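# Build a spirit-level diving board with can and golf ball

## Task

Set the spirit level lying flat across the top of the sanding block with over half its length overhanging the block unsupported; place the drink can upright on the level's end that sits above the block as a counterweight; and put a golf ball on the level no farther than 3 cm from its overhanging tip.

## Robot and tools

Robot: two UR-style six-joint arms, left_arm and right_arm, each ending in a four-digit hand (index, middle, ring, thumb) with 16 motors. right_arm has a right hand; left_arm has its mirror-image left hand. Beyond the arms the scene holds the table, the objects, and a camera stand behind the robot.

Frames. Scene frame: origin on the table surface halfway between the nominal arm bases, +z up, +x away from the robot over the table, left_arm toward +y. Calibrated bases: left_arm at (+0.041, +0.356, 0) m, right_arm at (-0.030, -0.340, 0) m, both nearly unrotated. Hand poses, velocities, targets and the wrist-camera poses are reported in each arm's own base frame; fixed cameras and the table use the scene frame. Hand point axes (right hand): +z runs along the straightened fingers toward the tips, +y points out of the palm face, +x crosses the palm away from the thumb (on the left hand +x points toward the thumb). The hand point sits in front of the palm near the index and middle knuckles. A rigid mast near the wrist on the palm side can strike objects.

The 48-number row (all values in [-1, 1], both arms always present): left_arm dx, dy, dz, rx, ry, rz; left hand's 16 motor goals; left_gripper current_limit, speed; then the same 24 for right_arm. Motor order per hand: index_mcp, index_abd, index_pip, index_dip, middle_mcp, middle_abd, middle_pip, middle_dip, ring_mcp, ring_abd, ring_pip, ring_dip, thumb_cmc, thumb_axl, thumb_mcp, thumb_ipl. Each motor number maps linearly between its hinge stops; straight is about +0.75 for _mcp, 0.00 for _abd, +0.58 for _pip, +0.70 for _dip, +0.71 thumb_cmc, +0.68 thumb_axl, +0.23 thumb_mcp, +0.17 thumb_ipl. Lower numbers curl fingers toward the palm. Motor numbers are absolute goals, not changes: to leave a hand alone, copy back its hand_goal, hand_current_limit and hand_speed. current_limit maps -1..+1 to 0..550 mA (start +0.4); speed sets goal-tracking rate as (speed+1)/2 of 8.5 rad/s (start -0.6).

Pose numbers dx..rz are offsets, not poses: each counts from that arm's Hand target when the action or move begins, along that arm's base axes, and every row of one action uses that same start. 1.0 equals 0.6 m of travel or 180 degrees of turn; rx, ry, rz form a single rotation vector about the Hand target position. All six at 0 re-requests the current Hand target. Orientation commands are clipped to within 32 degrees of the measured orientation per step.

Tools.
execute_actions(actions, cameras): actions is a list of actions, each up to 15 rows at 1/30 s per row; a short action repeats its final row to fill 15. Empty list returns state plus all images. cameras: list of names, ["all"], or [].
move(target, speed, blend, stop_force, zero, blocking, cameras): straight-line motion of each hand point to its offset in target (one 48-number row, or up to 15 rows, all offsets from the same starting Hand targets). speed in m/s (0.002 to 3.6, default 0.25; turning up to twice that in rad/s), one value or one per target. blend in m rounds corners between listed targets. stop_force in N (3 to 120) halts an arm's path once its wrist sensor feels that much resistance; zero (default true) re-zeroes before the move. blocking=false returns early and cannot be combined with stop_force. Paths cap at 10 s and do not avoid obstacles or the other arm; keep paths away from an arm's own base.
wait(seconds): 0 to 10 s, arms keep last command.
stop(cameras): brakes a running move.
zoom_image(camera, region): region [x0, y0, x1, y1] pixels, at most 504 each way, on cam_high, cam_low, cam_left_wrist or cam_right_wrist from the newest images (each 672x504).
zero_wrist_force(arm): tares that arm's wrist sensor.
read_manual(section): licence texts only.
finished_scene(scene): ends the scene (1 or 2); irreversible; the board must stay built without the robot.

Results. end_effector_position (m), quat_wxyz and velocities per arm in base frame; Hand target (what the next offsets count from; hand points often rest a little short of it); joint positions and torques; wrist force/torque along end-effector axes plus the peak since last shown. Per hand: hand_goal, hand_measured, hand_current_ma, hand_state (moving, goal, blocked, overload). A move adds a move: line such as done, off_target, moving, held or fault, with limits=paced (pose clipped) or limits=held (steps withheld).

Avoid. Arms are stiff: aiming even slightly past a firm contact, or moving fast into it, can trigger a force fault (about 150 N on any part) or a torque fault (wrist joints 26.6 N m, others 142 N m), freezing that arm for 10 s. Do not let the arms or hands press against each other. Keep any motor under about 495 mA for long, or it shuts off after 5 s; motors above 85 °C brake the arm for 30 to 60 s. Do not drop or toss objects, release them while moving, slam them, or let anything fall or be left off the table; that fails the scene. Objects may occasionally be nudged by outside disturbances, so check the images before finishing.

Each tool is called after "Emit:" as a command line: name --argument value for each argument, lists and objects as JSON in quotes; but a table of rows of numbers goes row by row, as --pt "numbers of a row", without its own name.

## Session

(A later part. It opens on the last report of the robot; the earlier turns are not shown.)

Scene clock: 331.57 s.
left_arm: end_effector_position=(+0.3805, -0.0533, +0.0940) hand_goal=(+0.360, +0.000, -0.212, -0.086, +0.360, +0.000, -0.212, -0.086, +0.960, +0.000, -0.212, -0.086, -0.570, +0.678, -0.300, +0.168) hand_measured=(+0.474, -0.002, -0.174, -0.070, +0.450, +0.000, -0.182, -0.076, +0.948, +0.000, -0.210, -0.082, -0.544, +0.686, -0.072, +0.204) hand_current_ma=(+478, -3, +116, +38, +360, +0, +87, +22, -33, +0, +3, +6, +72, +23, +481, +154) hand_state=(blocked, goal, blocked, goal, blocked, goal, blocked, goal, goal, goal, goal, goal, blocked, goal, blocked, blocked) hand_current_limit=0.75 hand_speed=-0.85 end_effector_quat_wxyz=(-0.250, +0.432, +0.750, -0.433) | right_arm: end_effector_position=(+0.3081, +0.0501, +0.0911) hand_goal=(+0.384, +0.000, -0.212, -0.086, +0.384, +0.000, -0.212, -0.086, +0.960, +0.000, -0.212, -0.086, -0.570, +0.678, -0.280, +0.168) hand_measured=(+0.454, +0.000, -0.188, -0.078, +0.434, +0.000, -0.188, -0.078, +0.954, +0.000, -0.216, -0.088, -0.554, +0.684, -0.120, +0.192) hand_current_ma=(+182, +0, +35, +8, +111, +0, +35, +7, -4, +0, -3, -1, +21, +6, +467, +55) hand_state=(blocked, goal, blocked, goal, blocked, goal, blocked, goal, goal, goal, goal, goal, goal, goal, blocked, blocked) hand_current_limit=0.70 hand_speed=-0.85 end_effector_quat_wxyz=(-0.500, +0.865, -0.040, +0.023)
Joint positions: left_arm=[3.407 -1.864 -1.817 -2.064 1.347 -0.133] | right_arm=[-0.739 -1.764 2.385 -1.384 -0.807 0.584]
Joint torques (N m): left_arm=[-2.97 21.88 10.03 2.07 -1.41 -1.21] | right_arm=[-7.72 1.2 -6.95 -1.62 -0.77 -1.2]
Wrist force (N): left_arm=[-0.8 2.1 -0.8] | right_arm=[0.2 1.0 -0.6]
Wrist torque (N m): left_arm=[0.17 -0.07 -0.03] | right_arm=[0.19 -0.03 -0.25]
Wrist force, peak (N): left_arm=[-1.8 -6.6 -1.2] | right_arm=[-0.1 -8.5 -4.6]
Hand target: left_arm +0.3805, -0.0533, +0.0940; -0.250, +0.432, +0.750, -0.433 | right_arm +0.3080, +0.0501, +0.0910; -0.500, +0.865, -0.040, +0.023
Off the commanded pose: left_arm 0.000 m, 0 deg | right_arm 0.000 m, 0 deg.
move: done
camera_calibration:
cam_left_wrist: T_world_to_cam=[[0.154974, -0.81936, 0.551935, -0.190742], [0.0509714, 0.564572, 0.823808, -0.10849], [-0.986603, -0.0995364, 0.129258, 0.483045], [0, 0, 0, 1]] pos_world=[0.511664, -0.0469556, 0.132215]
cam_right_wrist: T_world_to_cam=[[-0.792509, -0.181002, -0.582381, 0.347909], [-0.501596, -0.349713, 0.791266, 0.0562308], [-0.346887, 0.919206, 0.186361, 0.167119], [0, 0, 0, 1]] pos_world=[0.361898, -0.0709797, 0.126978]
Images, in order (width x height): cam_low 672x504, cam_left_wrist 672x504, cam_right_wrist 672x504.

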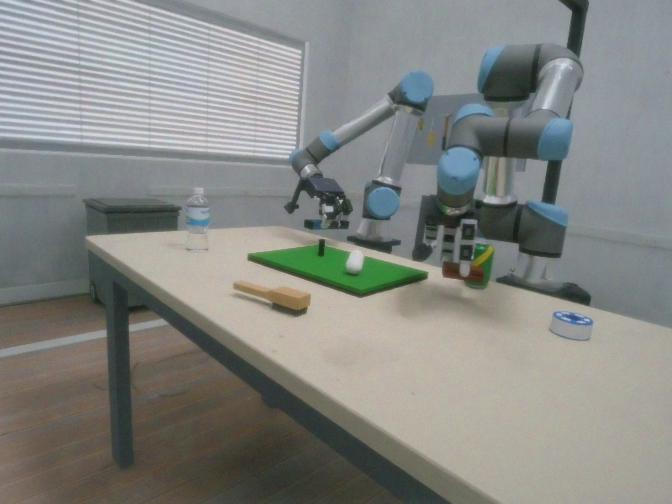

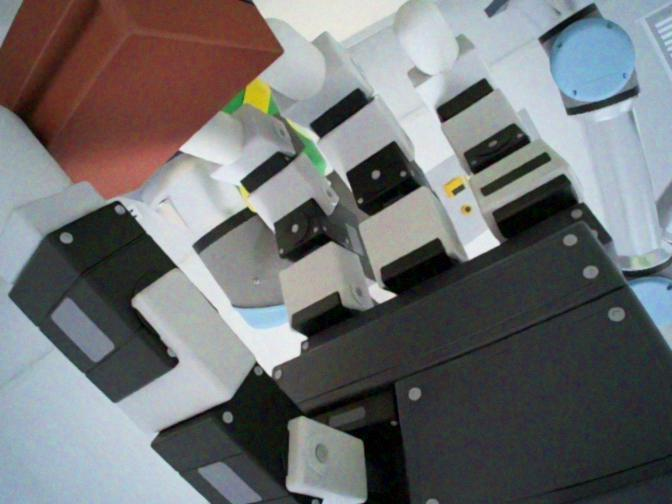

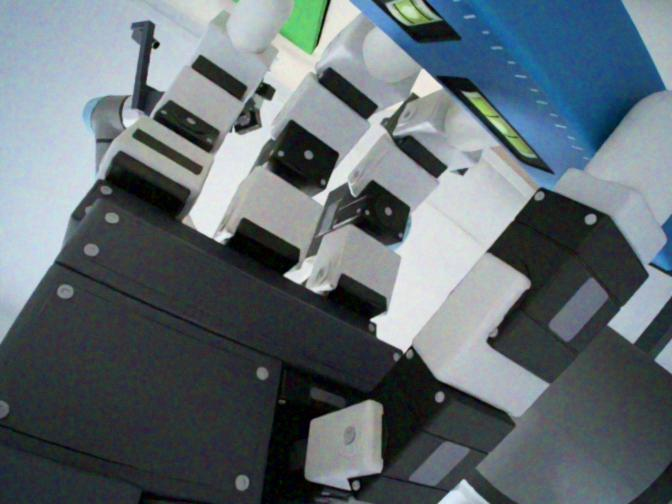

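Emit:
move --pt "0 0 0.22 0 0 0.12 0.36 0 -0.212 -0.087 0.36 0 -0.212 -0.087 0.959 0 -0.212 -0.087 -0.571 0.678 -0.3 0.168 0.75 -0.85 0.05 0 0.2 0 0 -0.05 0.384 0 -0.212 -0.087 0.384 0 -0.212 -0.087 0.959 0 -0.212 -0.087 -0.571 0.678 -0.281 0.168 0.7 -0.85" --pt "0.25 -0.26 0.25 0 0 0.45 0.36 0 -0.212 -0.087 0.36 0 -0.212 -0.087 0.959 0 -0.212 -0.087 -0.571 0.678 -0.3 0.168 0.75 -0.85 0.25 0.08 0.315 0 0 -0.25 0.384 0 -0.212 -0.087 0.384 0 -0.212 -0.087 0.959 0 -0.212 -0.087 -0.571 0.678 -0.281 0.168 0.7 -0.85" --pt "0.527 -0.5185 0.2 0 0 0.8294 0.36 0 -0.212 -0.087 0.36 0 -0.212 -0.087 0.959 0 -0.212 -0.087 -0.571 0.678 -0.3 0.168 0.75 -0.85 0.4497 0.1653 0.315 0 0 -0.466 0.384 0 -0.212 -0.087 0.384 0 -0.212 -0.087 0.959 0 -0.212 -0.087 -0.571 0.678 -0.281 0.168 0.7 -0.85" --speed '[0.15,0.22,0.22]' --blend '[0.03,0.04,0]' --cameras '["cam_low","cam_high","cam_left_wrist"]'

Emit:
zoom_image --camera "cam_high" --region '[280, 210, 460, 390]'

Emit:
zoom_image --camera "cam_low" --region '[200, 130, 400, 330]'

Scene clock: 365.20 s.
left_arm: end_effector_position=(+0.6966, -0.3645, +0.2139) hand_goal=(+0.360, +0.000, -0.212, -0.086, +0.360, +0.000, -0.212, -0.086, +0.960, +0.000, -0.212, -0.086, -0.570, +0.678, -0.300, +0.168) hand_measured=(+0.474, -0.002, -0.172, -0.070, +0.450, +0.000, -0.182, -0.076, +0.948, +0.000, -0.210, -0.082, -0.544, +0.686, -0.072, +0.204) hand_current_ma=(+474, -4, +119, +39, +354, +0, +88, +22, -33, +0, +3, +6, +75, +24, +481, +155) hand_state=(blocked, goal, blocked, goal, blocked, goal, blocked, goal, goal, goal, goal, goal, blocked, goal, blocked, blocked) hand_current_limit=0.75 hand_speed=-0.85 end_effector_quat_wxyz=(-0.351, +0.609, -0.616, +0.356) | right_arm: end_effector_position=(+0.5779, +0.1494, +0.2800) hand_goal=(+0.384, +0.000, -0.212, -0.086, +0.384, +0.000, -0.212, -0.086, +0.960, +0.000, -0.212, -0.086, -0.570, +0.678, -0.280, +0.168) hand_measured=(+0.454, +0.000, -0.188, -0.078, +0.432, +0.000, -0.188, -0.078, +0.954, +0.000, -0.216, -0.088, -0.552, +0.684, -0.120, +0.192) hand_current_ma=(+182, +0, +36, +8, +109, +0, +36, +7, -5, +0, -3, -1, +23, +6, +468, +56) hand_state=(blocked, goal, blocked, goal, blocked, goal, blocked, goal, goal, goal, goal, goal, goal, goal, blocked, blocked) hand_current_limit=0.70 hand_speed=-0.85 end_effector_quat_wxyz=(-0.357, +0.617, -0.608, +0.351)
Joint positions: left_arm=[2.791 -2.156 -1.52 -0.015 1.863 -3.317] | right_arm=[-0.021 -1.49 2.038 -3.167 -1.54 3.124]
Joint torques (N m): left_arm=[12.05 53.46 23.69 5.43 1.18 -0.42] | right_arm=[-5.81 -38.32 -10.16 -1.42 -0.67 0.15]
Wrist force (N): left_arm=[-0.8 2.0 -0.5] | right_arm=[0.0 1.2 0.1]
Wrist torque (N m): left_arm=[0.12 -0.06 -0.17] | right_arm=[0.17 -0.01 -0.16]
Wrist force, peak (N): left_arm=[-0.7 2.6 0.2] | right_arm=[0.5 1.9 -1.0]
Hand target: left_arm +0.6967, -0.3644, +0.2140; -0.351, +0.609, -0.615, +0.356 | right_arm +0.5778, +0.1493, +0.2800; -0.357, +0.616, -0.608, +0.351
Off the commanded pose: left_arm 0.000 m, 0 deg | right_arm 0.000 m, 0 deg.
move: done
camera_calibration:
cam_left_wrist: T_world_to_cam=[[0.285489, 0.78346, 0.551984, -0.067662], [-0.332338, -0.459287, 0.823776, -0.153799], [0.898915, -0.418624, 0.129252, -0.681386], [0, 0, 0, 1]] pos_world=[0.580712, -0.302872, 0.252114]
Images, in order (width x height): cam_high 672x504, cam_low 672x504, cam_left_wrist 672x504.

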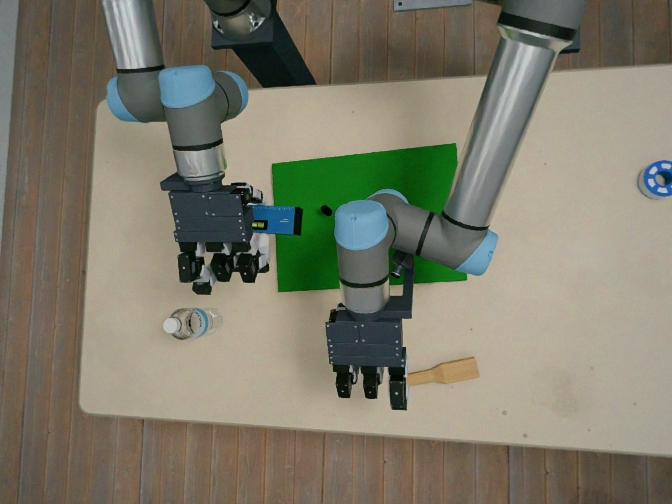

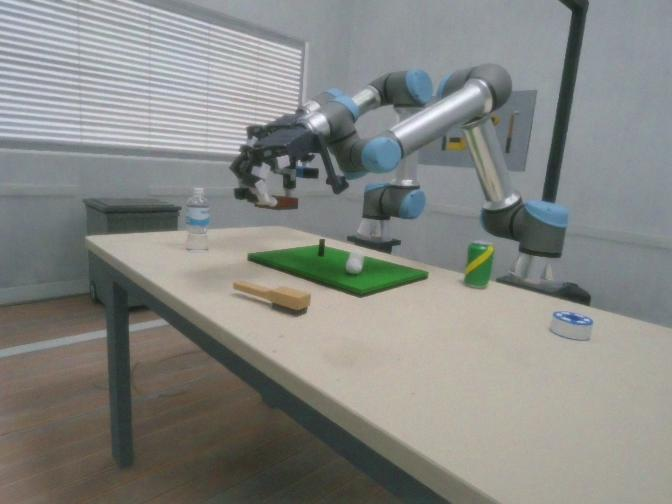

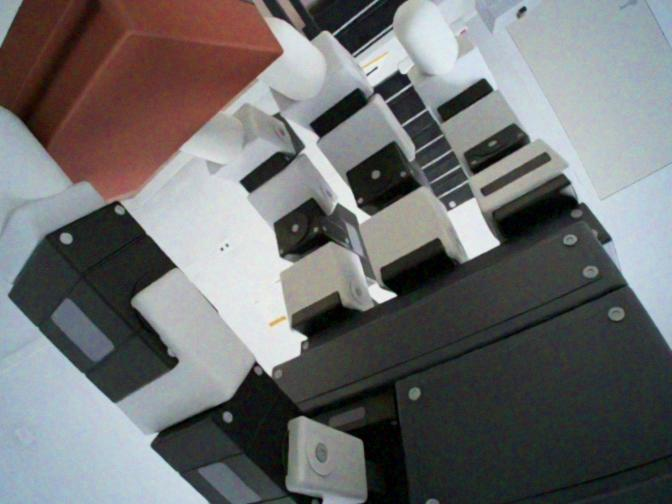

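Scaled by 2.800 from the camera's 672x504 image, which has a finer 960x720 frame.

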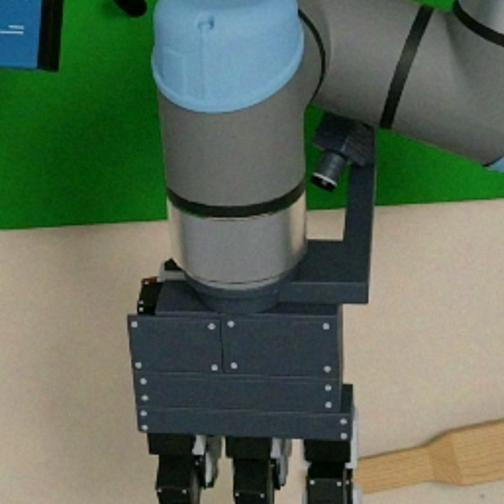

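Scaled by 2.520 from the camera's 672x504 image, which has a finer 960x720 frame.

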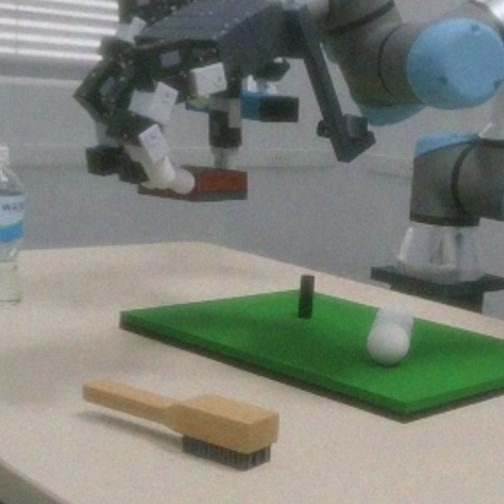

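Emit:
move --target '[0,0,-0.273,0,0,0,0.36,0,-0.212,-0.087,0.36,0,-0.212,-0.087,0.959,0,-0.212,-0.087,-0.571,0.678,-0.3,0.168,0.75,-0.85,0,0,0,0,0,0,0.384,0,-0.212,-0.087,0.384,0,-0.212,-0.087,0.959,0,-0.212,-0.087,-0.571,0.678,-0.281,0.168,0.7,-0.85]' --speed 0.15

Emit:
move --target '[0,0,-0.04,0,0,0,0.36,0,-0.212,-0.087,0.36,0,-0.212,-0.087,0.959,0,-0.212,-0.087,-0.571,0.678,-0.3,0.168,0.75,-0.85,0,0,0,0,0,0,0.384,0,-0.212,-0.087,0.384,0,-0.212,-0.087,0.959,0,-0.212,-0.087,-0.571,0.678,-0.281,0.168,0.7,-0.85]' --speed 0.02 --stop_force 5 --cameras '["cam_low","cam_high"]'

Emit:
zoom_image --camera "cam_low" --region '[200, 200, 360, 340]'

Scene clock: 379.40 s.
left_arm: end_effector_position=(+0.6967, -0.3644, +0.0502) hand_goal=(+0.360, +0.000, -0.212, -0.086, +0.360, +0.000, -0.212, -0.086, +0.960, +0.000, -0.212, -0.086, -0.570, +0.678, -0.300, +0.168) hand_measured=(+0.474, -0.002, -0.172, -0.070, +0.450, +0.000, -0.182, -0.076, +0.948, +0.000, -0.210, -0.082, -0.544, +0.686, -0.072, +0.204) hand_current_ma=(+473, -4, +120, +40, +353, +0, +89, +22, -33, +0, +3, +6, +75, +24, +481, +156) hand_state=(blocked, goal, blocked, goal, blocked, goal, blocked, goal, goal, goal, goal, goal, blocked, goal, blocked, blocked) hand_current_limit=0.75 hand_speed=-0.85 end_effector_quat_wxyz=(-0.351, +0.609, -0.615, +0.356) | right_arm: end_effector_position=(+0.5778, +0.1493, +0.2800) hand_goal=(+0.384, +0.000, -0.212, -0.086, +0.384, +0.000, -0.212, -0.086, +0.960, +0.000, -0.212, -0.086, -0.570, +0.678, -0.280, +0.168) hand_measured=(+0.454, +0.000, -0.188, -0.078, +0.432, +0.000, -0.188, -0.078, +0.954, +0.000, -0.216, -0.088, -0.552, +0.684, -0.120, +0.192) hand_current_ma=(+182, +0, +36, +8, +109, +0, +36, +7, -5, +0, -3, -1, +23, +6, +467, +56) hand_state=(blocked, goal, blocked, goal, blocked, goal, blocked, goal, goal, goal, goal, goal, goal, goal, blocked, blocked) hand_current_limit=0.70 hand_speed=-0.85 end_effector_quat_wxyz=(-0.357, +0.616, -0.608, +0.351)
Joint positions: left_arm=[2.791 -2.403 -1.591 0.304 1.863 -3.317] | right_arm=[-0.021 -1.49 2.038 -3.167 -1.54 3.124]
Joint torques (N m): left_arm=[6.5 53.01 22.13 1.45 -1.29 0.7] | right_arm=[-8.14 -38.77 -9.8 -2.09 -0.98 1.24]
Wrist force (N): left_arm=[-0.9 1.7 -0.8] | right_arm=[0.1 1.2 -0.3]
Wrist torque (N m): left_arm=[0.12 -0.04 -0.18] | right_arm=[0.21 -0.02 -0.15]
Wrist force, peak (N): left_arm=[-0.9 3.6 0.2] | right_arm=[-0.1 1.4 0.1]
Hand target: left_arm +0.6967, -0.3644, +0.0502; -0.351, +0.609, -0.615, +0.356 | right_arm +0.5778, +0.1493, +0.2800; -0.357, +0.616, -0.608, +0.351
Off the commanded pose: left_arm 0.000 m, 0 deg | right_arm 0.000 m, 0 deg.
move: done

Scene clock: 381.07 s.
left_arm: end_effector_position=(+0.6967, -0.3644, +0.0346) hand_goal=(+0.360, +0.000, -0.212, -0.086, +0.360, +0.000, -0.212, -0.086, +0.960, +0.000, -0.212, -0.086, -0.570, +0.678, -0.300, +0.168) hand_measured=(+0.474, -0.004, -0.176, -0.086, +0.444, -0.002, -0.178, -0.076, +0.948, +0.000, -0.210, -0.082, -0.544, +0.686, -0.072, +0.208) hand_current_ma=(+473, -6, +105, +0, +323, -1, +98, +24, -33, +0, +3, +6, +75, +24, +481, +178) hand_state=(blocked, goal, blocked, goal, blocked, goal, blocked, goal, goal, goal, goal, goal, blocked, goal, blocked, blocked) hand_current_limit=0.75 hand_speed=-0.85 end_effector_quat_wxyz=(-0.352, +0.609, -0.615, +0.356) | right_arm: end_effector_position=(+0.5778, +0.1493, +0.2800) hand_goal=(+0.384, +0.000, -0.212, -0.086, +0.384, +0.000, -0.212, -0.086, +0.960, +0.000, -0.212, -0.086, -0.570, +0.678, -0.280, +0.168) hand_measured=(+0.454, +0.000, -0.188, -0.078, +0.432, +0.000, -0.188, -0.078, +0.954, +0.000, -0.216, -0.088, -0.552, +0.684, -0.120, +0.192) hand_current_ma=(+182, +0, +36, +8, +109, +0, +36, +7, -5, +0, -3, -1, +23, +6, +468, +56) hand_state=(blocked, goal, blocked, goal, blocked, goal, blocked, goal, goal, goal, goal, goal, goal, goal, blocked, blocked) hand_current_limit=0.70 hand_speed=-0.85 end_effector_quat_wxyz=(-0.357, +0.616, -0.608, +0.351)
Joint positions: left_arm=[2.791 -2.431 -1.59 0.33 1.863 -3.317] | right_arm=[-0.021 -1.49 2.038 -3.167 -1.54 3.124]
Joint torques (N m): left_arm=[-3.18 62.14 7.67 1.89 -1.38 0.5] | right_arm=[-7.45 -37.93 -10.57 -2.41 -0.21 0.93]
Wrist force (N): left_arm=[-1.1 -0.4 -1.3] | right_arm=[0.2 0.7 0.0]
Wrist torque (N m): left_arm=[0.11 -0.05 -0.19] | right_arm=[0.12 -0.02 -0.16]
Wrist force, peak (N): left_arm=[-2.2 -7.2 -4.8] | right_arm=[0.1 1.4 0.1]
Hand target: left_arm +0.6967, -0.3644, +0.0346; -0.352, +0.609, -0.615, +0.356 (not the last commanded pose) | right_arm +0.5778, +0.1493, +0.2800; -0.357, +0.616, -0.608, +0.351
Off the commanded pose: left_arm 0.008 m, 0 deg | right_arm 0.000 m, 0 deg.
move: contact (left_arm)
Images, in order (width x height): cam_high 672x504, cam_low 672x504.

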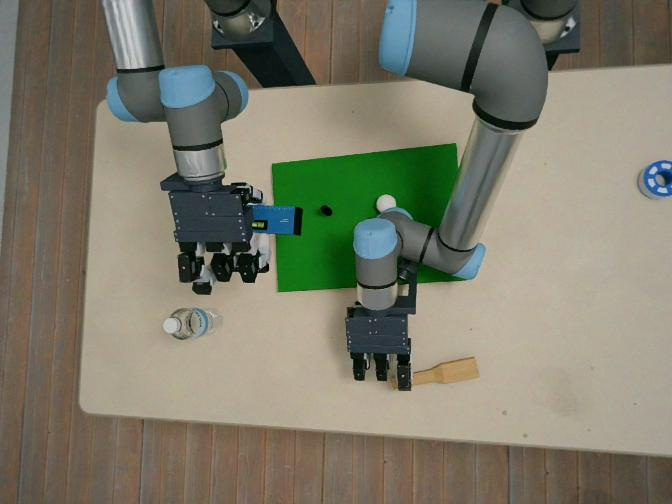

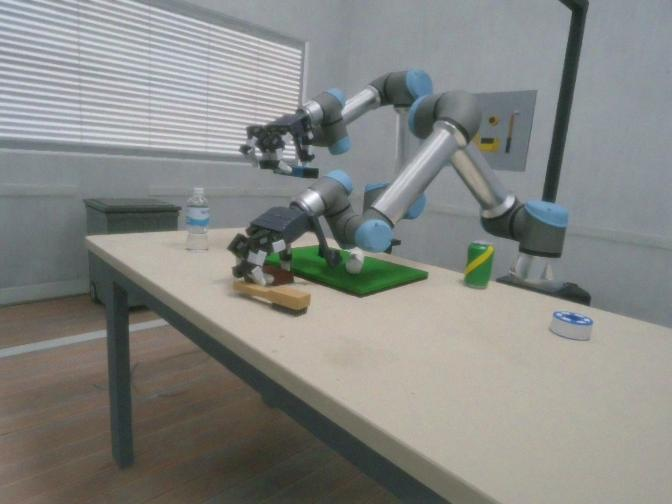

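Scaled by 3.150 from the camera's 672x504 image, which has a finer 960x720 frame.

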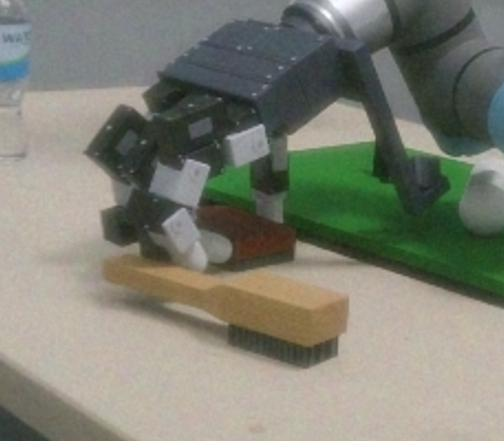

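Emit:
move --target '[0,0,0,0,0,0,0.56,0,-0.212,-0.087,0.56,0,-0.212,-0.087,0.959,0,-0.212,-0.087,-0.571,0.678,0.02,0.168,0.5,-0.93,0,0,0,0,0,0,0.384,0,-0.212,-0.087,0.384,0,-0.212,-0.087,0.959,0,-0.212,-0.087,-0.571,0.678,-0.281,0.168,0.7,-0.85]' --speed 0.05

Emit:
move --target '[0,0,0,0,0,0,0.822,0,-0.212,-0.087,0.822,0,-0.212,-0.087,0.959,0,-0.212,-0.087,-0.571,0.678,0.1685,0.168,0.5,-0.8,0,0,0,0,0,0,0.384,0,-0.212,-0.087,0.384,0,-0.212,-0.087,0.959,0,-0.212,-0.087,-0.571,0.678,-0.281,0.168,0.7,-0.85]' --speed 0.05 --cameras '["cam_left_wrist"]'

Emit:
move --pt "0 0 0.3 0 0 0 0.822 0 -0.212 -0.087 0.822 0 -0.212 -0.087 0.959 0 -0.212 -0.087 -0.571 0.678 0.1685 0.168 0.5 -0.8 0 0 0 0 0 0 0.384 0 -0.212 -0.087 0.384 0 -0.212 -0.087 0.959 0 -0.212 -0.087 -0.571 0.678 -0.281 0.168 0.7 -0.85" --pt "-0.15 0.5 0.45 0 0 0 0.822 0 -0.212 -0.087 0.822 0 -0.212 -0.087 0.959 0 -0.212 -0.087 -0.571 0.678 0.1685 0.168 0.5 -0.8 0 0 0 0 0 0 0.384 0 -0.212 -0.087 0.384 0 -0.212 -0.087 0.959 0 -0.212 -0.087 -0.571 0.678 -0.281 0.168 0.7 -0.85" --speed '[0.12,0.3]' --blend '[0.03,0]' --cameras '["cam_low","cam_high"]'

Emit:
zoom_image --camera "cam_high" --region '[290, 250, 490, 400]'

Emit:
zoom_image --camera "cam_low" --region '[200, 200, 360, 340]'

Scene clock: 400.90 s.
left_arm: end_effector_position=(+0.6967, -0.3644, +0.0346) hand_goal=(+0.560, +0.000, -0.212, -0.086, +0.560, +0.000, -0.212, -0.086, +0.960, +0.000, -0.212, -0.086, -0.570, +0.678, +0.020, +0.168) hand_measured=(+0.544, -0.004, -0.208, -0.084, +0.546, -0.002, -0.208, -0.082, +0.948, +0.000, -0.210, -0.082, -0.568, +0.680, +0.016, +0.170) hand_current_ma=(-42, -5, +7, +4, -37, -1, +6, +6, -33, +0, +3, +6, +4, +5, -10, +4) hand_state=(goal, goal, goal, goal, goal, goal, goal, goal, goal, goal, goal, goal, goal, goal, goal, goal) hand_current_limit=0.50 hand_speed=-0.93 end_effector_quat_wxyz=(-0.352, +0.609, -0.615, +0.356) | right_arm: end_effector_position=(+0.5778, +0.1493, +0.2800) hand_goal=(+0.384, +0.000, -0.212, -0.086, +0.384, +0.000, -0.212, -0.086, +0.960, +0.000, -0.212, -0.086, -0.570, +0.678, -0.280, +0.168) hand_measured=(+0.454, +0.000, -0.188, -0.078, +0.432, +0.000, -0.188, -0.078, +0.954, +0.000, -0.216, -0.088, -0.552, +0.684, -0.120, +0.192) hand_current_ma=(+182, +0, +36, +8, +109, +0, +36, +7, -5, +0, -3, -1, +23, +6, +467, +56) hand_state=(blocked, goal, blocked, goal, blocked, goal, blocked, goal, goal, goal, goal, goal, goal, goal, blocked, blocked) hand_current_limit=0.70 hand_speed=-0.85 end_effector_quat_wxyz=(-0.357, +0.616, -0.608, +0.351)
Joint positions: left_arm=[2.791 -2.431 -1.59 0.33 1.863 -3.317] | right_arm=[-0.021 -1.49 2.038 -3.167 -1.54 3.124]
Joint torques (N m): left_arm=[-2.64 61.85 9.79 5.07 -1.2 0.62] | right_arm=[-7.23 -37.93 -10.11 -3.2 1.47 0.42]
Wrist force (N): left_arm=[-0.9 0.5 -1.3] | right_arm=[0.3 1.0 -0.1]
Wrist torque (N m): left_arm=[0.07 -0.04 -0.19] | right_arm=[0.17 -0.04 -0.14]
Wrist force, peak (N): left_arm=[-1.2 -0.1 -2.0] | right_arm=[0.1 1.5 -0.1]
Hand target: left_arm +0.6967, -0.3644, +0.0346; -0.352, +0.609, -0.615, +0.356 | right_arm +0.5778, +0.1493, +0.2800; -0.357, +0.616, -0.608, +0.351
Off the commanded pose: left_arm 0.000 m, 0 deg | right_arm 0.000 m, 0 deg.
move: done

Scene clock: 401.57 s.
left_arm: end_effector_position=(+0.6967, -0.3644, +0.0346) hand_goal=(+0.822, +0.000, -0.212, -0.086, +0.822, +0.000, -0.212, -0.086, +0.960, +0.000, -0.212, -0.086, -0.570, +0.678, +0.168, +0.168) hand_measured=(+0.802, -0.004, -0.210, -0.084, +0.804, -0.002, -0.210, -0.082, +0.948, +0.000, -0.210, -0.082, -0.568, +0.680, +0.146, +0.166) hand_current_ma=(-56, -5, +4, +4, -49, -1, +4, +5, -33, +0, +3, +6, +4, +5, -77, -5) hand_state=(blocked, goal, goal, goal, goal, goal, goal, goal, goal, goal, goal, goal, goal, goal, blocked, goal) hand_current_limit=0.50 hand_speed=-0.80 end_effector_quat_wxyz=(-0.352, +0.609, -0.615, +0.356) | right_arm: end_effector_position=(+0.5778, +0.1493, +0.2800) hand_goal=(+0.384, +0.000, -0.212, -0.086, +0.384, +0.000, -0.212, -0.086, +0.960, +0.000, -0.212, -0.086, -0.570, +0.678, -0.280, +0.168) hand_measured=(+0.454, +0.000, -0.188, -0.078, +0.432, +0.000, -0.188, -0.078, +0.954, +0.000, -0.216, -0.088, -0.552, +0.684, -0.120, +0.192) hand_current_ma=(+182, +0, +36, +8, +109, +0, +36, +7, -5, +0, -3, -1, +23, +6, +468, +56) hand_state=(blocked, goal, blocked, goal, blocked, goal, blocked, goal, goal, goal, goal, goal, goal, goal, blocked, blocked) hand_current_limit=0.70 hand_speed=-0.85 end_effector_quat_wxyz=(-0.357, +0.616, -0.608, +0.351)
Joint positions: left_arm=[2.791 -2.431 -1.59 0.33 1.863 -3.317] | right_arm=[-0.021 -1.49 2.038 -3.167 -1.54 3.124]
Joint torques (N m): left_arm=[-2.75 61.34 11.82 4.91 -1.31 0.62] | right_arm=[-7.11 -38.3 -10.57 -3.41 1.54 0.45]
Wrist force (N): left_arm=[-0.8 -0.4 -1.0] | right_arm=[0.1 0.9 0.2]
Wrist torque (N m): left_arm=[-0.01 -0.05 -0.19] | right_arm=[0.12 -0.02 -0.16]
Wrist force, peak (N): left_arm=[-0.9 0.6 -1.6] | right_arm=[0.2 1.2 0.0]
Hand target: left_arm +0.6967, -0.3644, +0.0346; -0.352, +0.609, -0.615, +0.356 | right_arm +0.5778, +0.1493, +0.2800; -0.357, +0.616, -0.608, +0.351
Off the commanded pose: left_arm 0.000 m, 0 deg | right_arm 0.000 m, 0 deg.
move: done
camera_calibration:
cam_left_wrist: T_world_to_cam=[[0.285023, 0.783659, 0.551943, 0.0316133], [-0.332373, -0.459297, 0.823756, -0.00604333], [0.899049, -0.418241, 0.129557, -0.658285], [0, 0, 0, 1]] pos_world=[0.580812, -0.302871, 0.0728149]
Images, in order (width x height): cam_left_wrist 672x504.

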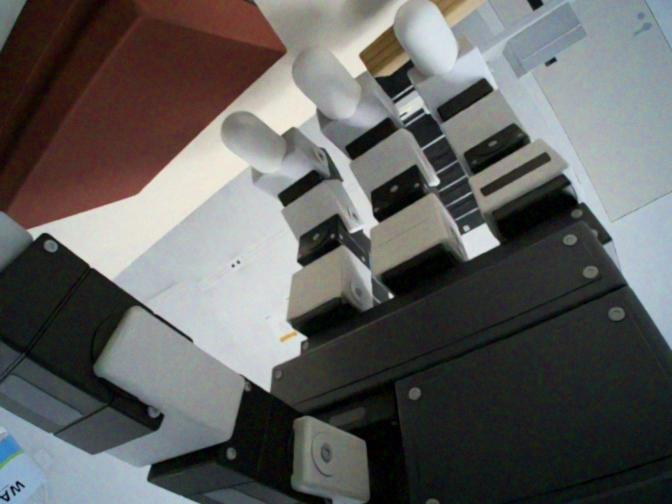

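Scene clock: 404.67 s.
left_arm: end_effector_position=(+0.6067, -0.0645, +0.3045) hand_goal=(+0.822, +0.000, -0.212, -0.086, +0.822, +0.000, -0.212, -0.086, +0.960, +0.000, -0.212, -0.086, -0.570, +0.678, +0.168, +0.168) hand_measured=(+0.802, -0.004, -0.210, -0.084, +0.804, -0.002, -0.210, -0.082, +0.948, +0.000, -0.210, -0.082, -0.570, +0.680, +0.162, +0.166) hand_current_ma=(-53, -4, +4, +4, -47, -1, +4, +5, -33, +0, +3, +6, +1, +5, -14, -5) hand_state=(goal, goal, goal, goal, goal, goal, goal, goal, goal, goal, goal, goal, goal, goal, goal, goal) hand_current_limit=0.50 hand_speed=-0.80 end_effector_quat_wxyz=(-0.351, +0.609, -0.615, +0.356) | right_arm: end_effector_position=(+0.5778, +0.1493, +0.2800) hand_goal=(+0.384, +0.000, -0.212, -0.086, +0.384, +0.000, -0.212, -0.086, +0.960, +0.000, -0.212, -0.086, -0.570, +0.678, -0.280, +0.168) hand_measured=(+0.454, +0.000, -0.188, -0.078, +0.432, +0.000, -0.188, -0.078, +0.954, +0.000, -0.216, -0.088, -0.552, +0.684, -0.120, +0.192) hand_current_ma=(+182, +0, +36, +8, +109, +0, +36, +7, -5, +0, -3, -1, +23, +6, +467, +56) hand_state=(blocked, goal, blocked, goal, blocked, goal, blocked, goal, goal, goal, goal, goal, goal, goal, blocked, blocked) hand_current_limit=0.70 hand_speed=-0.85 end_effector_quat_wxyz=(-0.357, +0.616, -0.608, +0.351)
Joint positions: left_arm=[3.353 -1.648 -1.969 -0.059 1.378 -3.03] | right_arm=[-0.021 -1.49 2.038 -3.167 -1.54 3.124]
Joint torques (N m): left_arm=[10.3 28.19 28.75 5.02 -1.82 -0.16] | right_arm=[-6.9 -38.23 -10.17 -3.99 1.52 0.05]
Wrist force (N): left_arm=[-0.7 0.1 -1.6] | right_arm=[-0.3 0.9 -0.2]
Wrist torque (N m): left_arm=[0.04 -0.08 -0.02] | right_arm=[0.16 0.04 -0.20]
Wrist force, peak (N): left_arm=[-3.0 -0.2 -2.3] | right_arm=[0.2 1.5 -0.1]
Hand target: left_arm +0.6067, -0.0644, +0.3046; -0.352, +0.609, -0.615, +0.356 | right_arm +0.5778, +0.1493, +0.2800; -0.357, +0.616, -0.608, +0.351
Off the commanded pose: left_arm 0.000 m, 0 deg | right_arm 0.000 m, 0 deg.
move: done
Images, in order (width x height): cam_high 672x504, cam_low 672x504.

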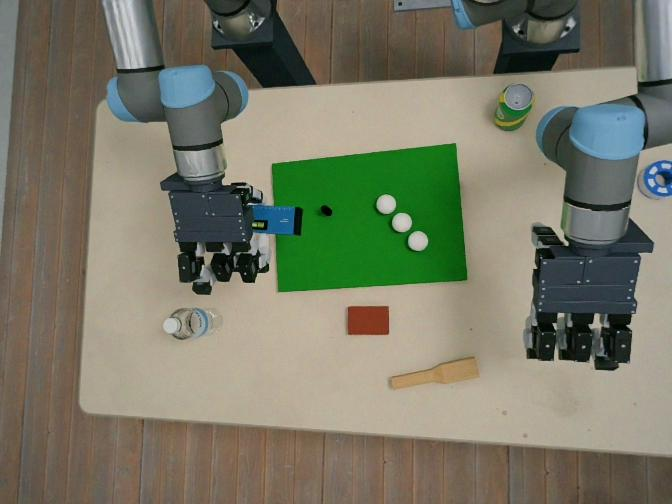

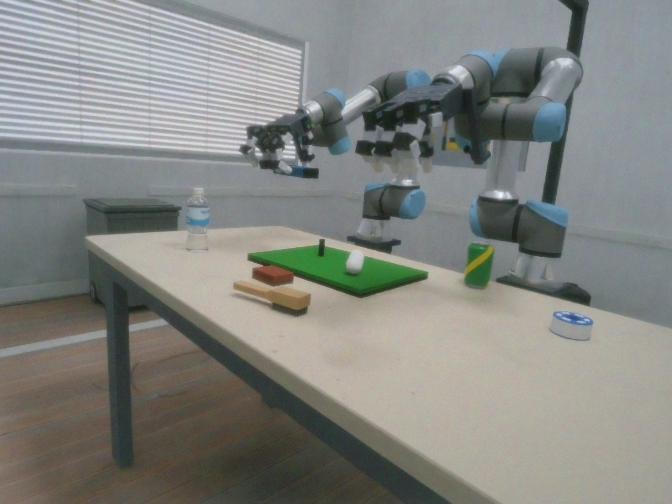

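Scaled by 2.520 from the camera's 672x504 image, which has a finer 960x720 frame.

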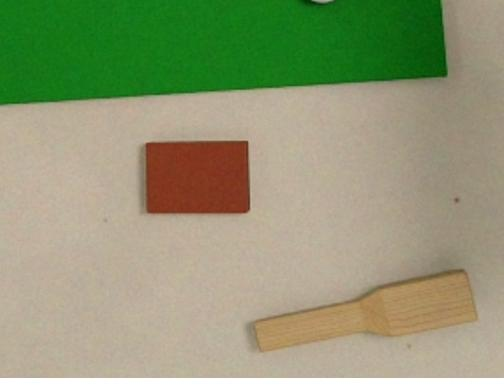

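Scaled by 3.150 from the camera's 672x504 image, which has a finer 960x720 frame.

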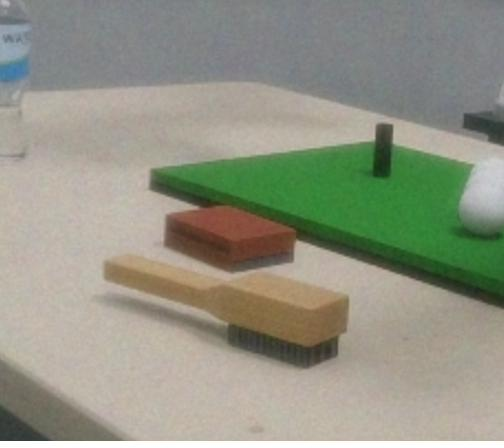

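Emit:
execute_actions --actions '[]'

Scene clock: 436.00 s.
left_arm: end_effector_position=(+0.6067, -0.0644, +0.3046) hand_goal=(+0.822, +0.000, -0.212, -0.086, +0.822, +0.000, -0.212, -0.086, +0.960, +0.000, -0.212, -0.086, -0.570, +0.678, +0.168, +0.168) hand_measured=(+0.802, -0.004, -0.210, -0.084, +0.804, -0.002, -0.210, -0.082, +0.948, +0.000, -0.210, -0.082, -0.570, +0.680, +0.162, +0.166) hand_current_ma=(-53, -4, +4, +4, -47, -1, +4, +5, -33, +0, +3, +6, +1, +5, -14, -5) hand_state=(goal, goal, goal, goal, goal, goal, goal, goal, goal, goal, goal, goal, goal, goal, goal, goal) hand_current_limit=0.50 hand_speed=-0.80 end_effector_quat_wxyz=(-0.352, +0.609, -0.615, +0.356) | right_arm: end_effector_position=(+0.5778, +0.1493, +0.2800) hand_goal=(+0.384, +0.000, -0.212, -0.086, +0.384, +0.000, -0.212, -0.086, +0.960, +0.000, -0.212, -0.086, -0.570, +0.678, -0.280, +0.168) hand_measured=(+0.454, +0.000, -0.188, -0.078, +0.432, +0.000, -0.188, -0.078, +0.954, +0.000, -0.216, -0.088, -0.552, +0.684, -0.120, +0.192) hand_current_ma=(+182, +0, +36, +8, +109, +0, +36, +7, -5, +0, -3, -1, +23, +6, +468, +56) hand_state=(blocked, goal, blocked, goal, blocked, goal, blocked, goal, goal, goal, goal, goal, goal, goal, blocked, blocked) hand_current_limit=0.70 hand_speed=-0.85 end_effector_quat_wxyz=(-0.357, +0.616, -0.608, +0.351)
Joint positions: left_arm=[3.353 -1.648 -1.969 -0.059 1.378 -3.03] | right_arm=[-0.021 -1.49 2.038 -3.167 -1.54 3.124]
Joint velocities: within noise
Joint torques (N m): left_arm=[12.34 35.48 29.04 0.67 -1.94 0.69] | right_arm=[-7.12 -38.13 -10.25 -4.15 1.5 -0.26]
Motor temperatures (°C): left_arm=[23 29 21 30 32 29] | right_arm=[26 26 25 30 31 32]
Wrist force (N): left_arm=[-0.7 0.2 -1.4] | right_arm=[0.2 1.1 -0.3]
Wrist torque (N m): left_arm=[0.03 -0.07 -0.02] | right_arm=[0.20 -0.02 -0.15]
Wrist force, peak (N): left_arm=[-0.9 0.1 -1.9] | right_arm=[0.1 1.4 -0.2]
Hand target: left_arm +0.6067, -0.0644, +0.3046; -0.352, +0.609, -0.615, +0.356 | right_arm +0.5778, +0.1493, +0.2800; -0.357, +0.616, -0.608, +0.351
Off the commanded pose: left_arm 0.000 m, 0 deg | right_arm 0.000 m, 0 deg.
camera_calibration:
cam_left_wrist: T_world_to_cam=[[0.285023, 0.783659, 0.551943, -0.326857], [-0.332373, -0.459297, 0.823756, -0.120582], [0.899049, -0.418241, 0.129557, -0.486879], [0, 0, 0, 1]] pos_world=[0.490812, -0.0028715, 0.342815]
cam_right_wrist: T_world_to_cam=[[-0.264318, 0.768895, -0.582182, 0.242639], [-0.40132, 0.461218, 0.791341, -0.102283], [0.876971, 0.442808, 0.186665, -0.501843], [0, 0, 0, 1]] pos_world=[0.463187, 0.0828307, 0.315877]

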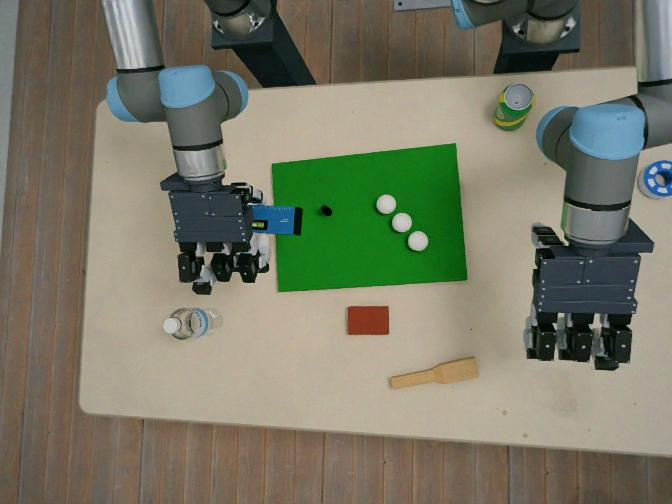

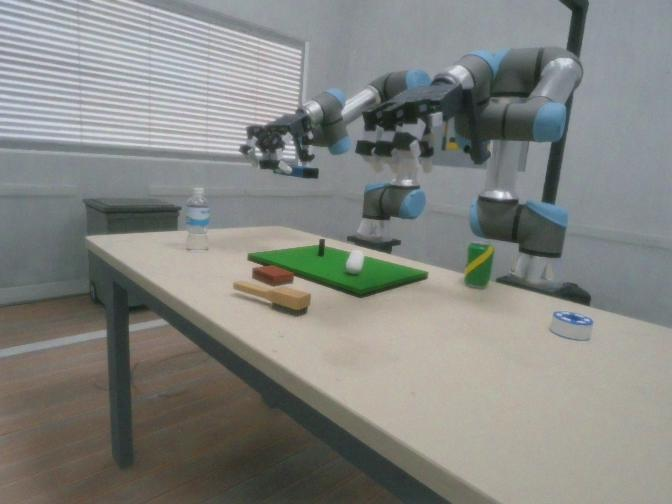

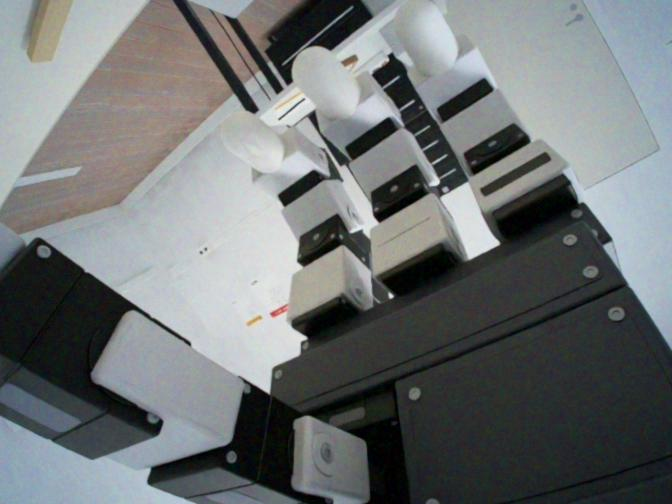

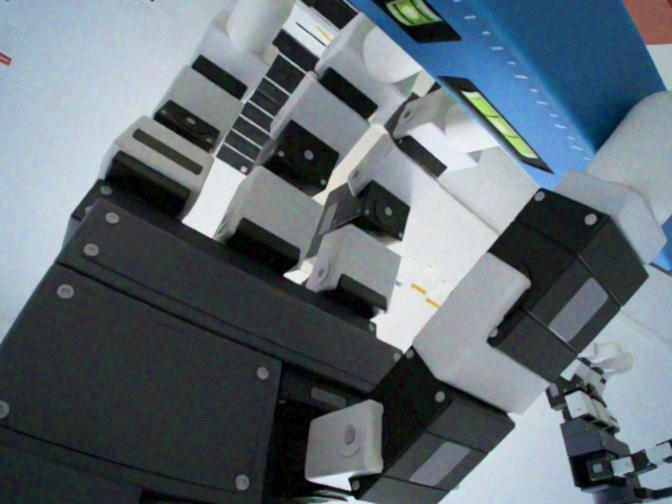

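Emit:
move --pt "0 0 0 0 0 0 0.822 0 -0.212 -0.086 0.822 0 -0.212 -0.086 0.960 0 -0.212 -0.086 -0.570 0.678 0.168 0.168 0.5 -0.8 0.3117 0.2642 0 0 0 0 0.384 0 -0.212 -0.086 0.384 0 -0.212 -0.086 0.960 0 -0.212 -0.086 -0.570 0.678 -0.280 0.168 0.7 -0.85" --pt "0 0 0 0 0 0 0.822 0 -0.212 -0.086 0.822 0 -0.212 -0.086 0.960 0 -0.212 -0.086 -0.570 0.678 0.168 0.168 0.5 -0.8 0.3117 0.2642 -0.2667 0 0 0 0.384 0 -0.212 -0.086 0.384 0 -0.212 -0.086 0.960 0 -0.212 -0.086 -0.570 0.678 -0.280 0.168 0.7 -0.85" --speed '[0.25,0.15]' --blend '[0.03,0]' --cameras '["all"]'

Scene clock: 454.83 s.
left_arm: end_effector_position=(+0.6067, -0.0644, +0.3046) hand_goal=(+0.822, +0.000, -0.212, -0.086, +0.822, +0.000, -0.212, -0.086, +0.960, +0.000, -0.212, -0.086, -0.570, +0.678, +0.168, +0.168) hand_measured=(+0.802, -0.004, -0.210, -0.084, +0.804, -0.002, -0.210, -0.082, +0.948, +0.000, -0.210, -0.082, -0.570, +0.680, +0.162, +0.166) hand_current_ma=(-53, -4, +4, +4, -47, -1, +4, +5, -33, +0, +3, +6, +1, +5, -14, -5) hand_state=(goal, goal, goal, goal, goal, goal, goal, goal, goal, goal, goal, goal, goal, goal, goal, goal) hand_current_limit=0.50 hand_speed=-0.80 end_effector_quat_wxyz=(-0.352, +0.609, -0.615, +0.356) | right_arm: end_effector_position=(+0.7648, +0.3078, +0.1199) hand_goal=(+0.384, +0.000, -0.212, -0.086, +0.384, +0.000, -0.212, -0.086, +0.960, +0.000, -0.212, -0.086, -0.570, +0.678, -0.280, +0.168) hand_measured=(+0.452, +0.000, -0.186, -0.078, +0.432, +0.000, -0.188, -0.078, +0.954, +0.000, -0.216, -0.088, -0.552, +0.684, -0.120, +0.192) hand_current_ma=(+181, +0, +38, +9, +107, +0, +36, +7, -6, +0, -3, -1, +24, +7, +467, +58) hand_state=(blocked, goal, blocked, goal, blocked, goal, blocked, goal, goal, goal, goal, goal, goal, goal, blocked, blocked) hand_current_limit=0.70 hand_speed=-0.85 end_effector_quat_wxyz=(-0.356, +0.617, -0.608, +0.351)
Joint positions: left_arm=[3.353 -1.648 -1.969 -0.059 1.378 -3.03] | right_arm=[0.235 -0.791 1.458 -3.275 -1.762 3.253]
Joint torques (N m): left_arm=[12.11 35.87 29.67 0.7 -1.97 0.68] | right_arm=[-4.65 -59.57 -32.54 -2.91 -0.7 0.66]
Wrist force (N): left_arm=[-1.0 0.2 -1.6] | right_arm=[0.2 1.4 -0.4]
Wrist torque (N m): left_arm=[0.05 -0.04 -0.05] | right_arm=[0.22 0.02 -0.17]
Wrist force, peak (N): left_arm=[-1.3 0.5 -1.5] | right_arm=[1.9 1.9 -1.7]
Hand target: left_arm +0.6067, -0.0644, +0.3046; -0.352, +0.609, -0.615, +0.356 | right_arm +0.7649, +0.3078, +0.1200; -0.357, +0.616, -0.608, +0.351
Off the commanded pose: left_arm 0.000 m, 0 deg | right_arm 0.000 m, 0 deg.
move: done; blend cut to 0 m at target 1
camera_calibration:
cam_left_wrist: T_world_to_cam=[[0.285023, 0.783659, 0.551943, -0.326857], [-0.332373, -0.459297, 0.823756, -0.120582], [0.899049, -0.418241, 0.129557, -0.486879], [0, 0, 0, 1]] pos_world=[0.490812, -0.0028715, 0.342815]
cam_right_wrist: T_world_to_cam=[[-0.264462, 0.768845, -0.582183, 0.0771526], [-0.401068, 0.461314, 0.791412, 0.0260769], [0.877043, 0.442793, 0.186359, -0.706151], [0, 0, 0, 1]] pos_world=[0.650187, 0.241331, 0.155877]

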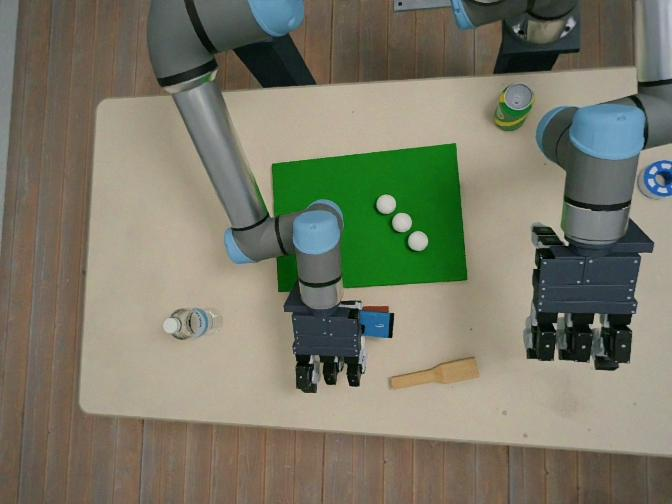

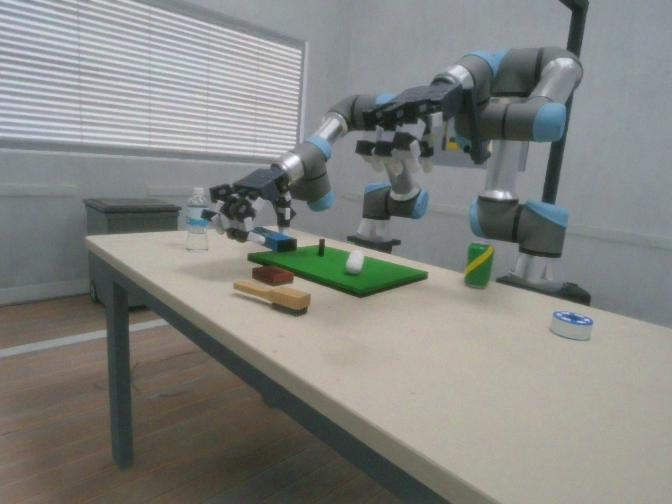

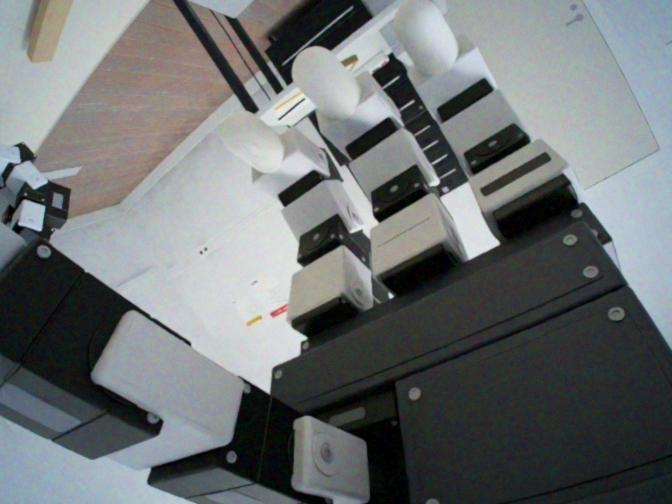

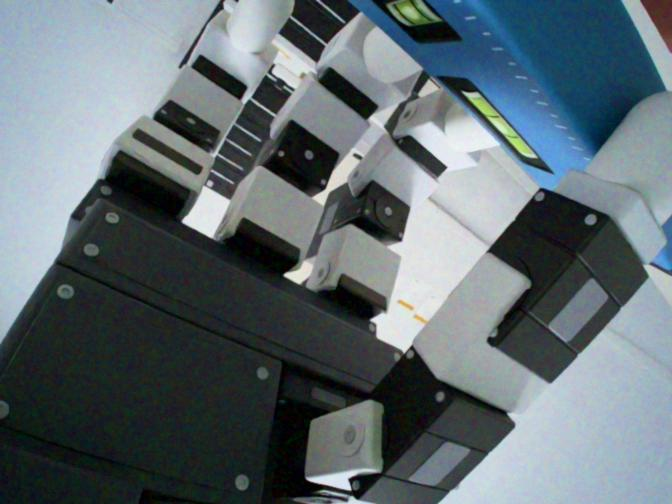

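Emit:
zoom_image --camera "cam_high" --region '[280, 280, 480, 400]'

Emit:
zoom_image --camera "cam_low" --region '[190, 180, 350, 320]'

Emit:
zoom_image --camera "cam_right_wrist" --region '[500, 0, 672, 200]'

Scaled by 2.520 from the camera's 672x504 image, which has a finer 960x720 frame.

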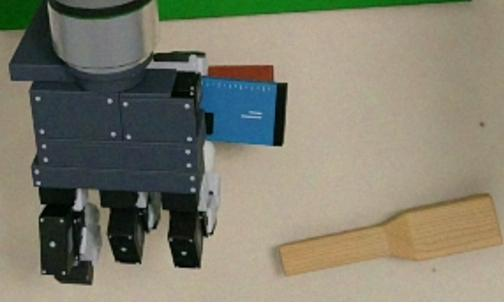

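Scaled by 3.150 from the camera's 672x504 image, which has a finer 960x720 frame.

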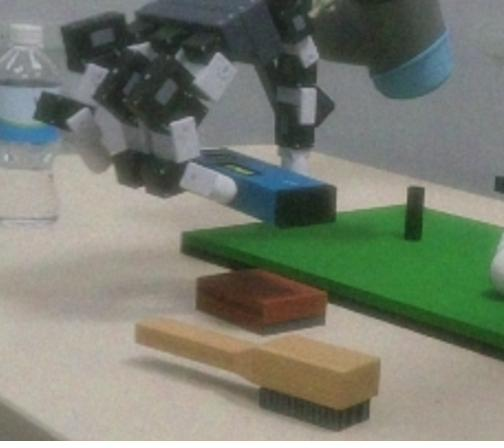

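Scaled by 2.520 from the camera's 672x504 image, which has a finer 960x720 frame.

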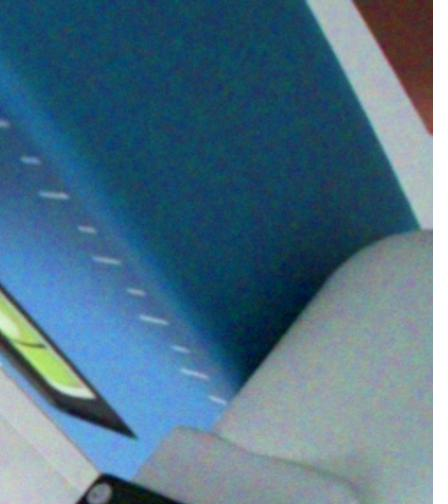

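Emit:
move --pt "0 0 0 0 0 0 0.822 0 -0.212 -0.086 0.822 0 -0.212 -0.086 0.960 0 -0.212 -0.086 -0.570 0.678 0.168 0.168 0.5 -0.8 0 -0.0267 0 0 0 0.0167 0.384 0 -0.212 -0.086 0.384 0 -0.212 -0.086 0.960 0 -0.212 -0.086 -0.570 0.678 -0.280 0.168 0.7 -0.85" --pt "0 0 0 0 0 0 0.822 0 -0.212 -0.086 0.822 0 -0.212 -0.086 0.960 0 -0.212 -0.086 -0.570 0.678 0.168 0.168 0.5 -0.8 0 -0.0267 -0.075 0 0 0.0167 0.384 0 -0.212 -0.086 0.384 0 -0.212 -0.086 0.960 0 -0.212 -0.086 -0.570 0.678 -0.280 0.168 0.7 -0.85" --speed '[0.1,0.1]' --cameras '["cam_high","cam_low"]'

Emit:
zoom_image --camera "cam_high" --region '[280, 280, 480, 400]'

Emit:
zoom_image --camera "cam_low" --region '[190, 200, 350, 340]'

Scene clock: 532.77 s.
left_arm: end_effector_position=(+0.6067, -0.0644, +0.3046) hand_goal=(+0.822, +0.000, -0.212, -0.086, +0.822, +0.000, -0.212, -0.086, +0.960, +0.000, -0.212, -0.086, -0.570, +0.678, +0.168, +0.168) hand_measured=(+0.802, -0.004, -0.210, -0.084, +0.804, -0.002, -0.210, -0.082, +0.948, +0.000, -0.210, -0.082, -0.570, +0.680, +0.162, +0.166) hand_current_ma=(-53, -4, +4, +4, -47, -1, +4, +5, -33, +0, +3, +6, +1, +5, -14, -5) hand_state=(goal, goal, goal, goal, goal, goal, goal, goal, goal, goal, goal, goal, goal, goal, goal, goal) hand_current_limit=0.50 hand_speed=-0.80 end_effector_quat_wxyz=(-0.352, +0.609, -0.615, +0.356) | right_arm: end_effector_position=(+0.7648, +0.2918, +0.0748) hand_goal=(+0.384, +0.000, -0.212, -0.086, +0.384, +0.000, -0.212, -0.086, +0.960, +0.000, -0.212, -0.086, -0.570, +0.678, -0.280, +0.168) hand_measured=(+0.452, +0.000, -0.186, -0.078, +0.432, +0.000, -0.188, -0.078, +0.954, +0.000, -0.216, -0.088, -0.552, +0.684, -0.120, +0.192) hand_current_ma=(+181, +0, +38, +9, +107, +0, +36, +7, -6, +0, -3, -1, +24, +7, +467, +58) hand_state=(blocked, goal, blocked, goal, blocked, goal, blocked, goal, goal, goal, goal, goal, goal, goal, blocked, blocked) hand_current_limit=0.70 hand_speed=-0.85 end_effector_quat_wxyz=(-0.365, +0.632, -0.591, +0.342)
Joint positions: left_arm=[3.353 -1.648 -1.969 -0.059 1.378 -3.03] | right_arm=[0.198 -0.735 1.497 -3.377 -1.685 3.208]
Joint torques (N m): left_arm=[11.81 35.31 29.43 0.57 -2.05 0.71] | right_arm=[6.14 -66.96 -29.47 -1.18 1.26 0.71]
Wrist force (N): left_arm=[-1.2 0.4 -1.4] | right_arm=[0.1 0.8 -0.1]
Wrist torque (N m): left_arm=[0.07 -0.01 -0.07] | right_arm=[0.12 0.04 -0.22]
Wrist force, peak (N): left_arm=[-1.4 0.5 -1.6] | right_arm=[0.3 2.4 0.5]
Hand target: left_arm +0.6067, -0.0644, +0.3046; -0.352, +0.609, -0.615, +0.356 | right_arm +0.7649, +0.2918, +0.0750; -0.366, +0.632, -0.591, +0.342
Off the commanded pose: left_arm 0.000 m, 0 deg | right_arm 0.000 m, 0 deg.
move: done
Images, in order (width x height): cam_high 672x504, cam_low 672x504.

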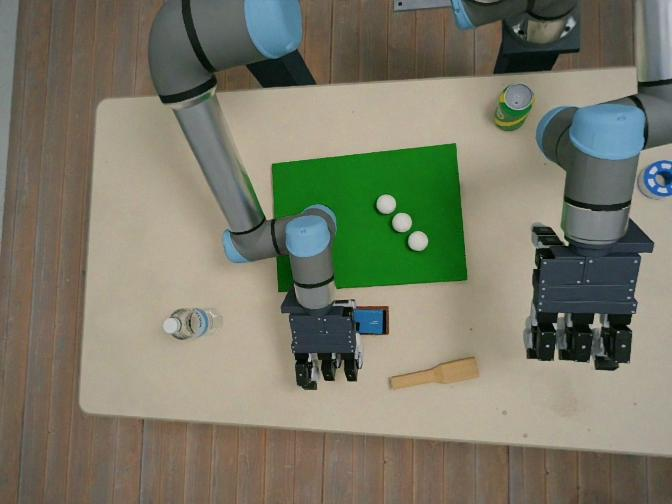

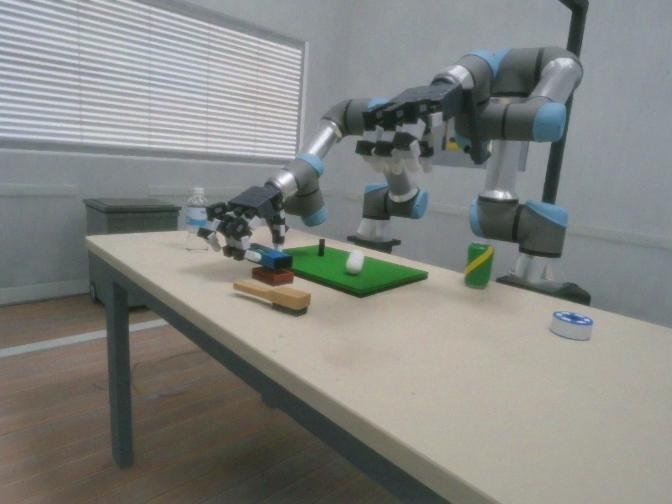

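Scaled by 2.520 from the camera's 672x504 image, which has a finer 960x720 frame.

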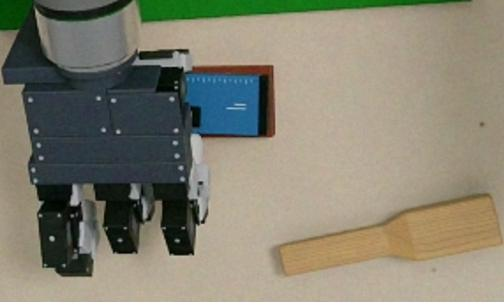

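Scaled by 3.150 from the camera's 672x504 image, which has a finer 960x720 frame.

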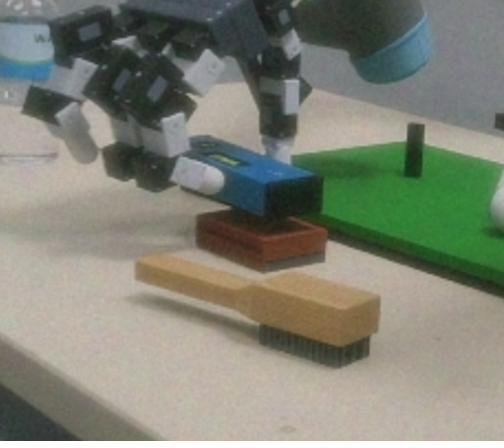

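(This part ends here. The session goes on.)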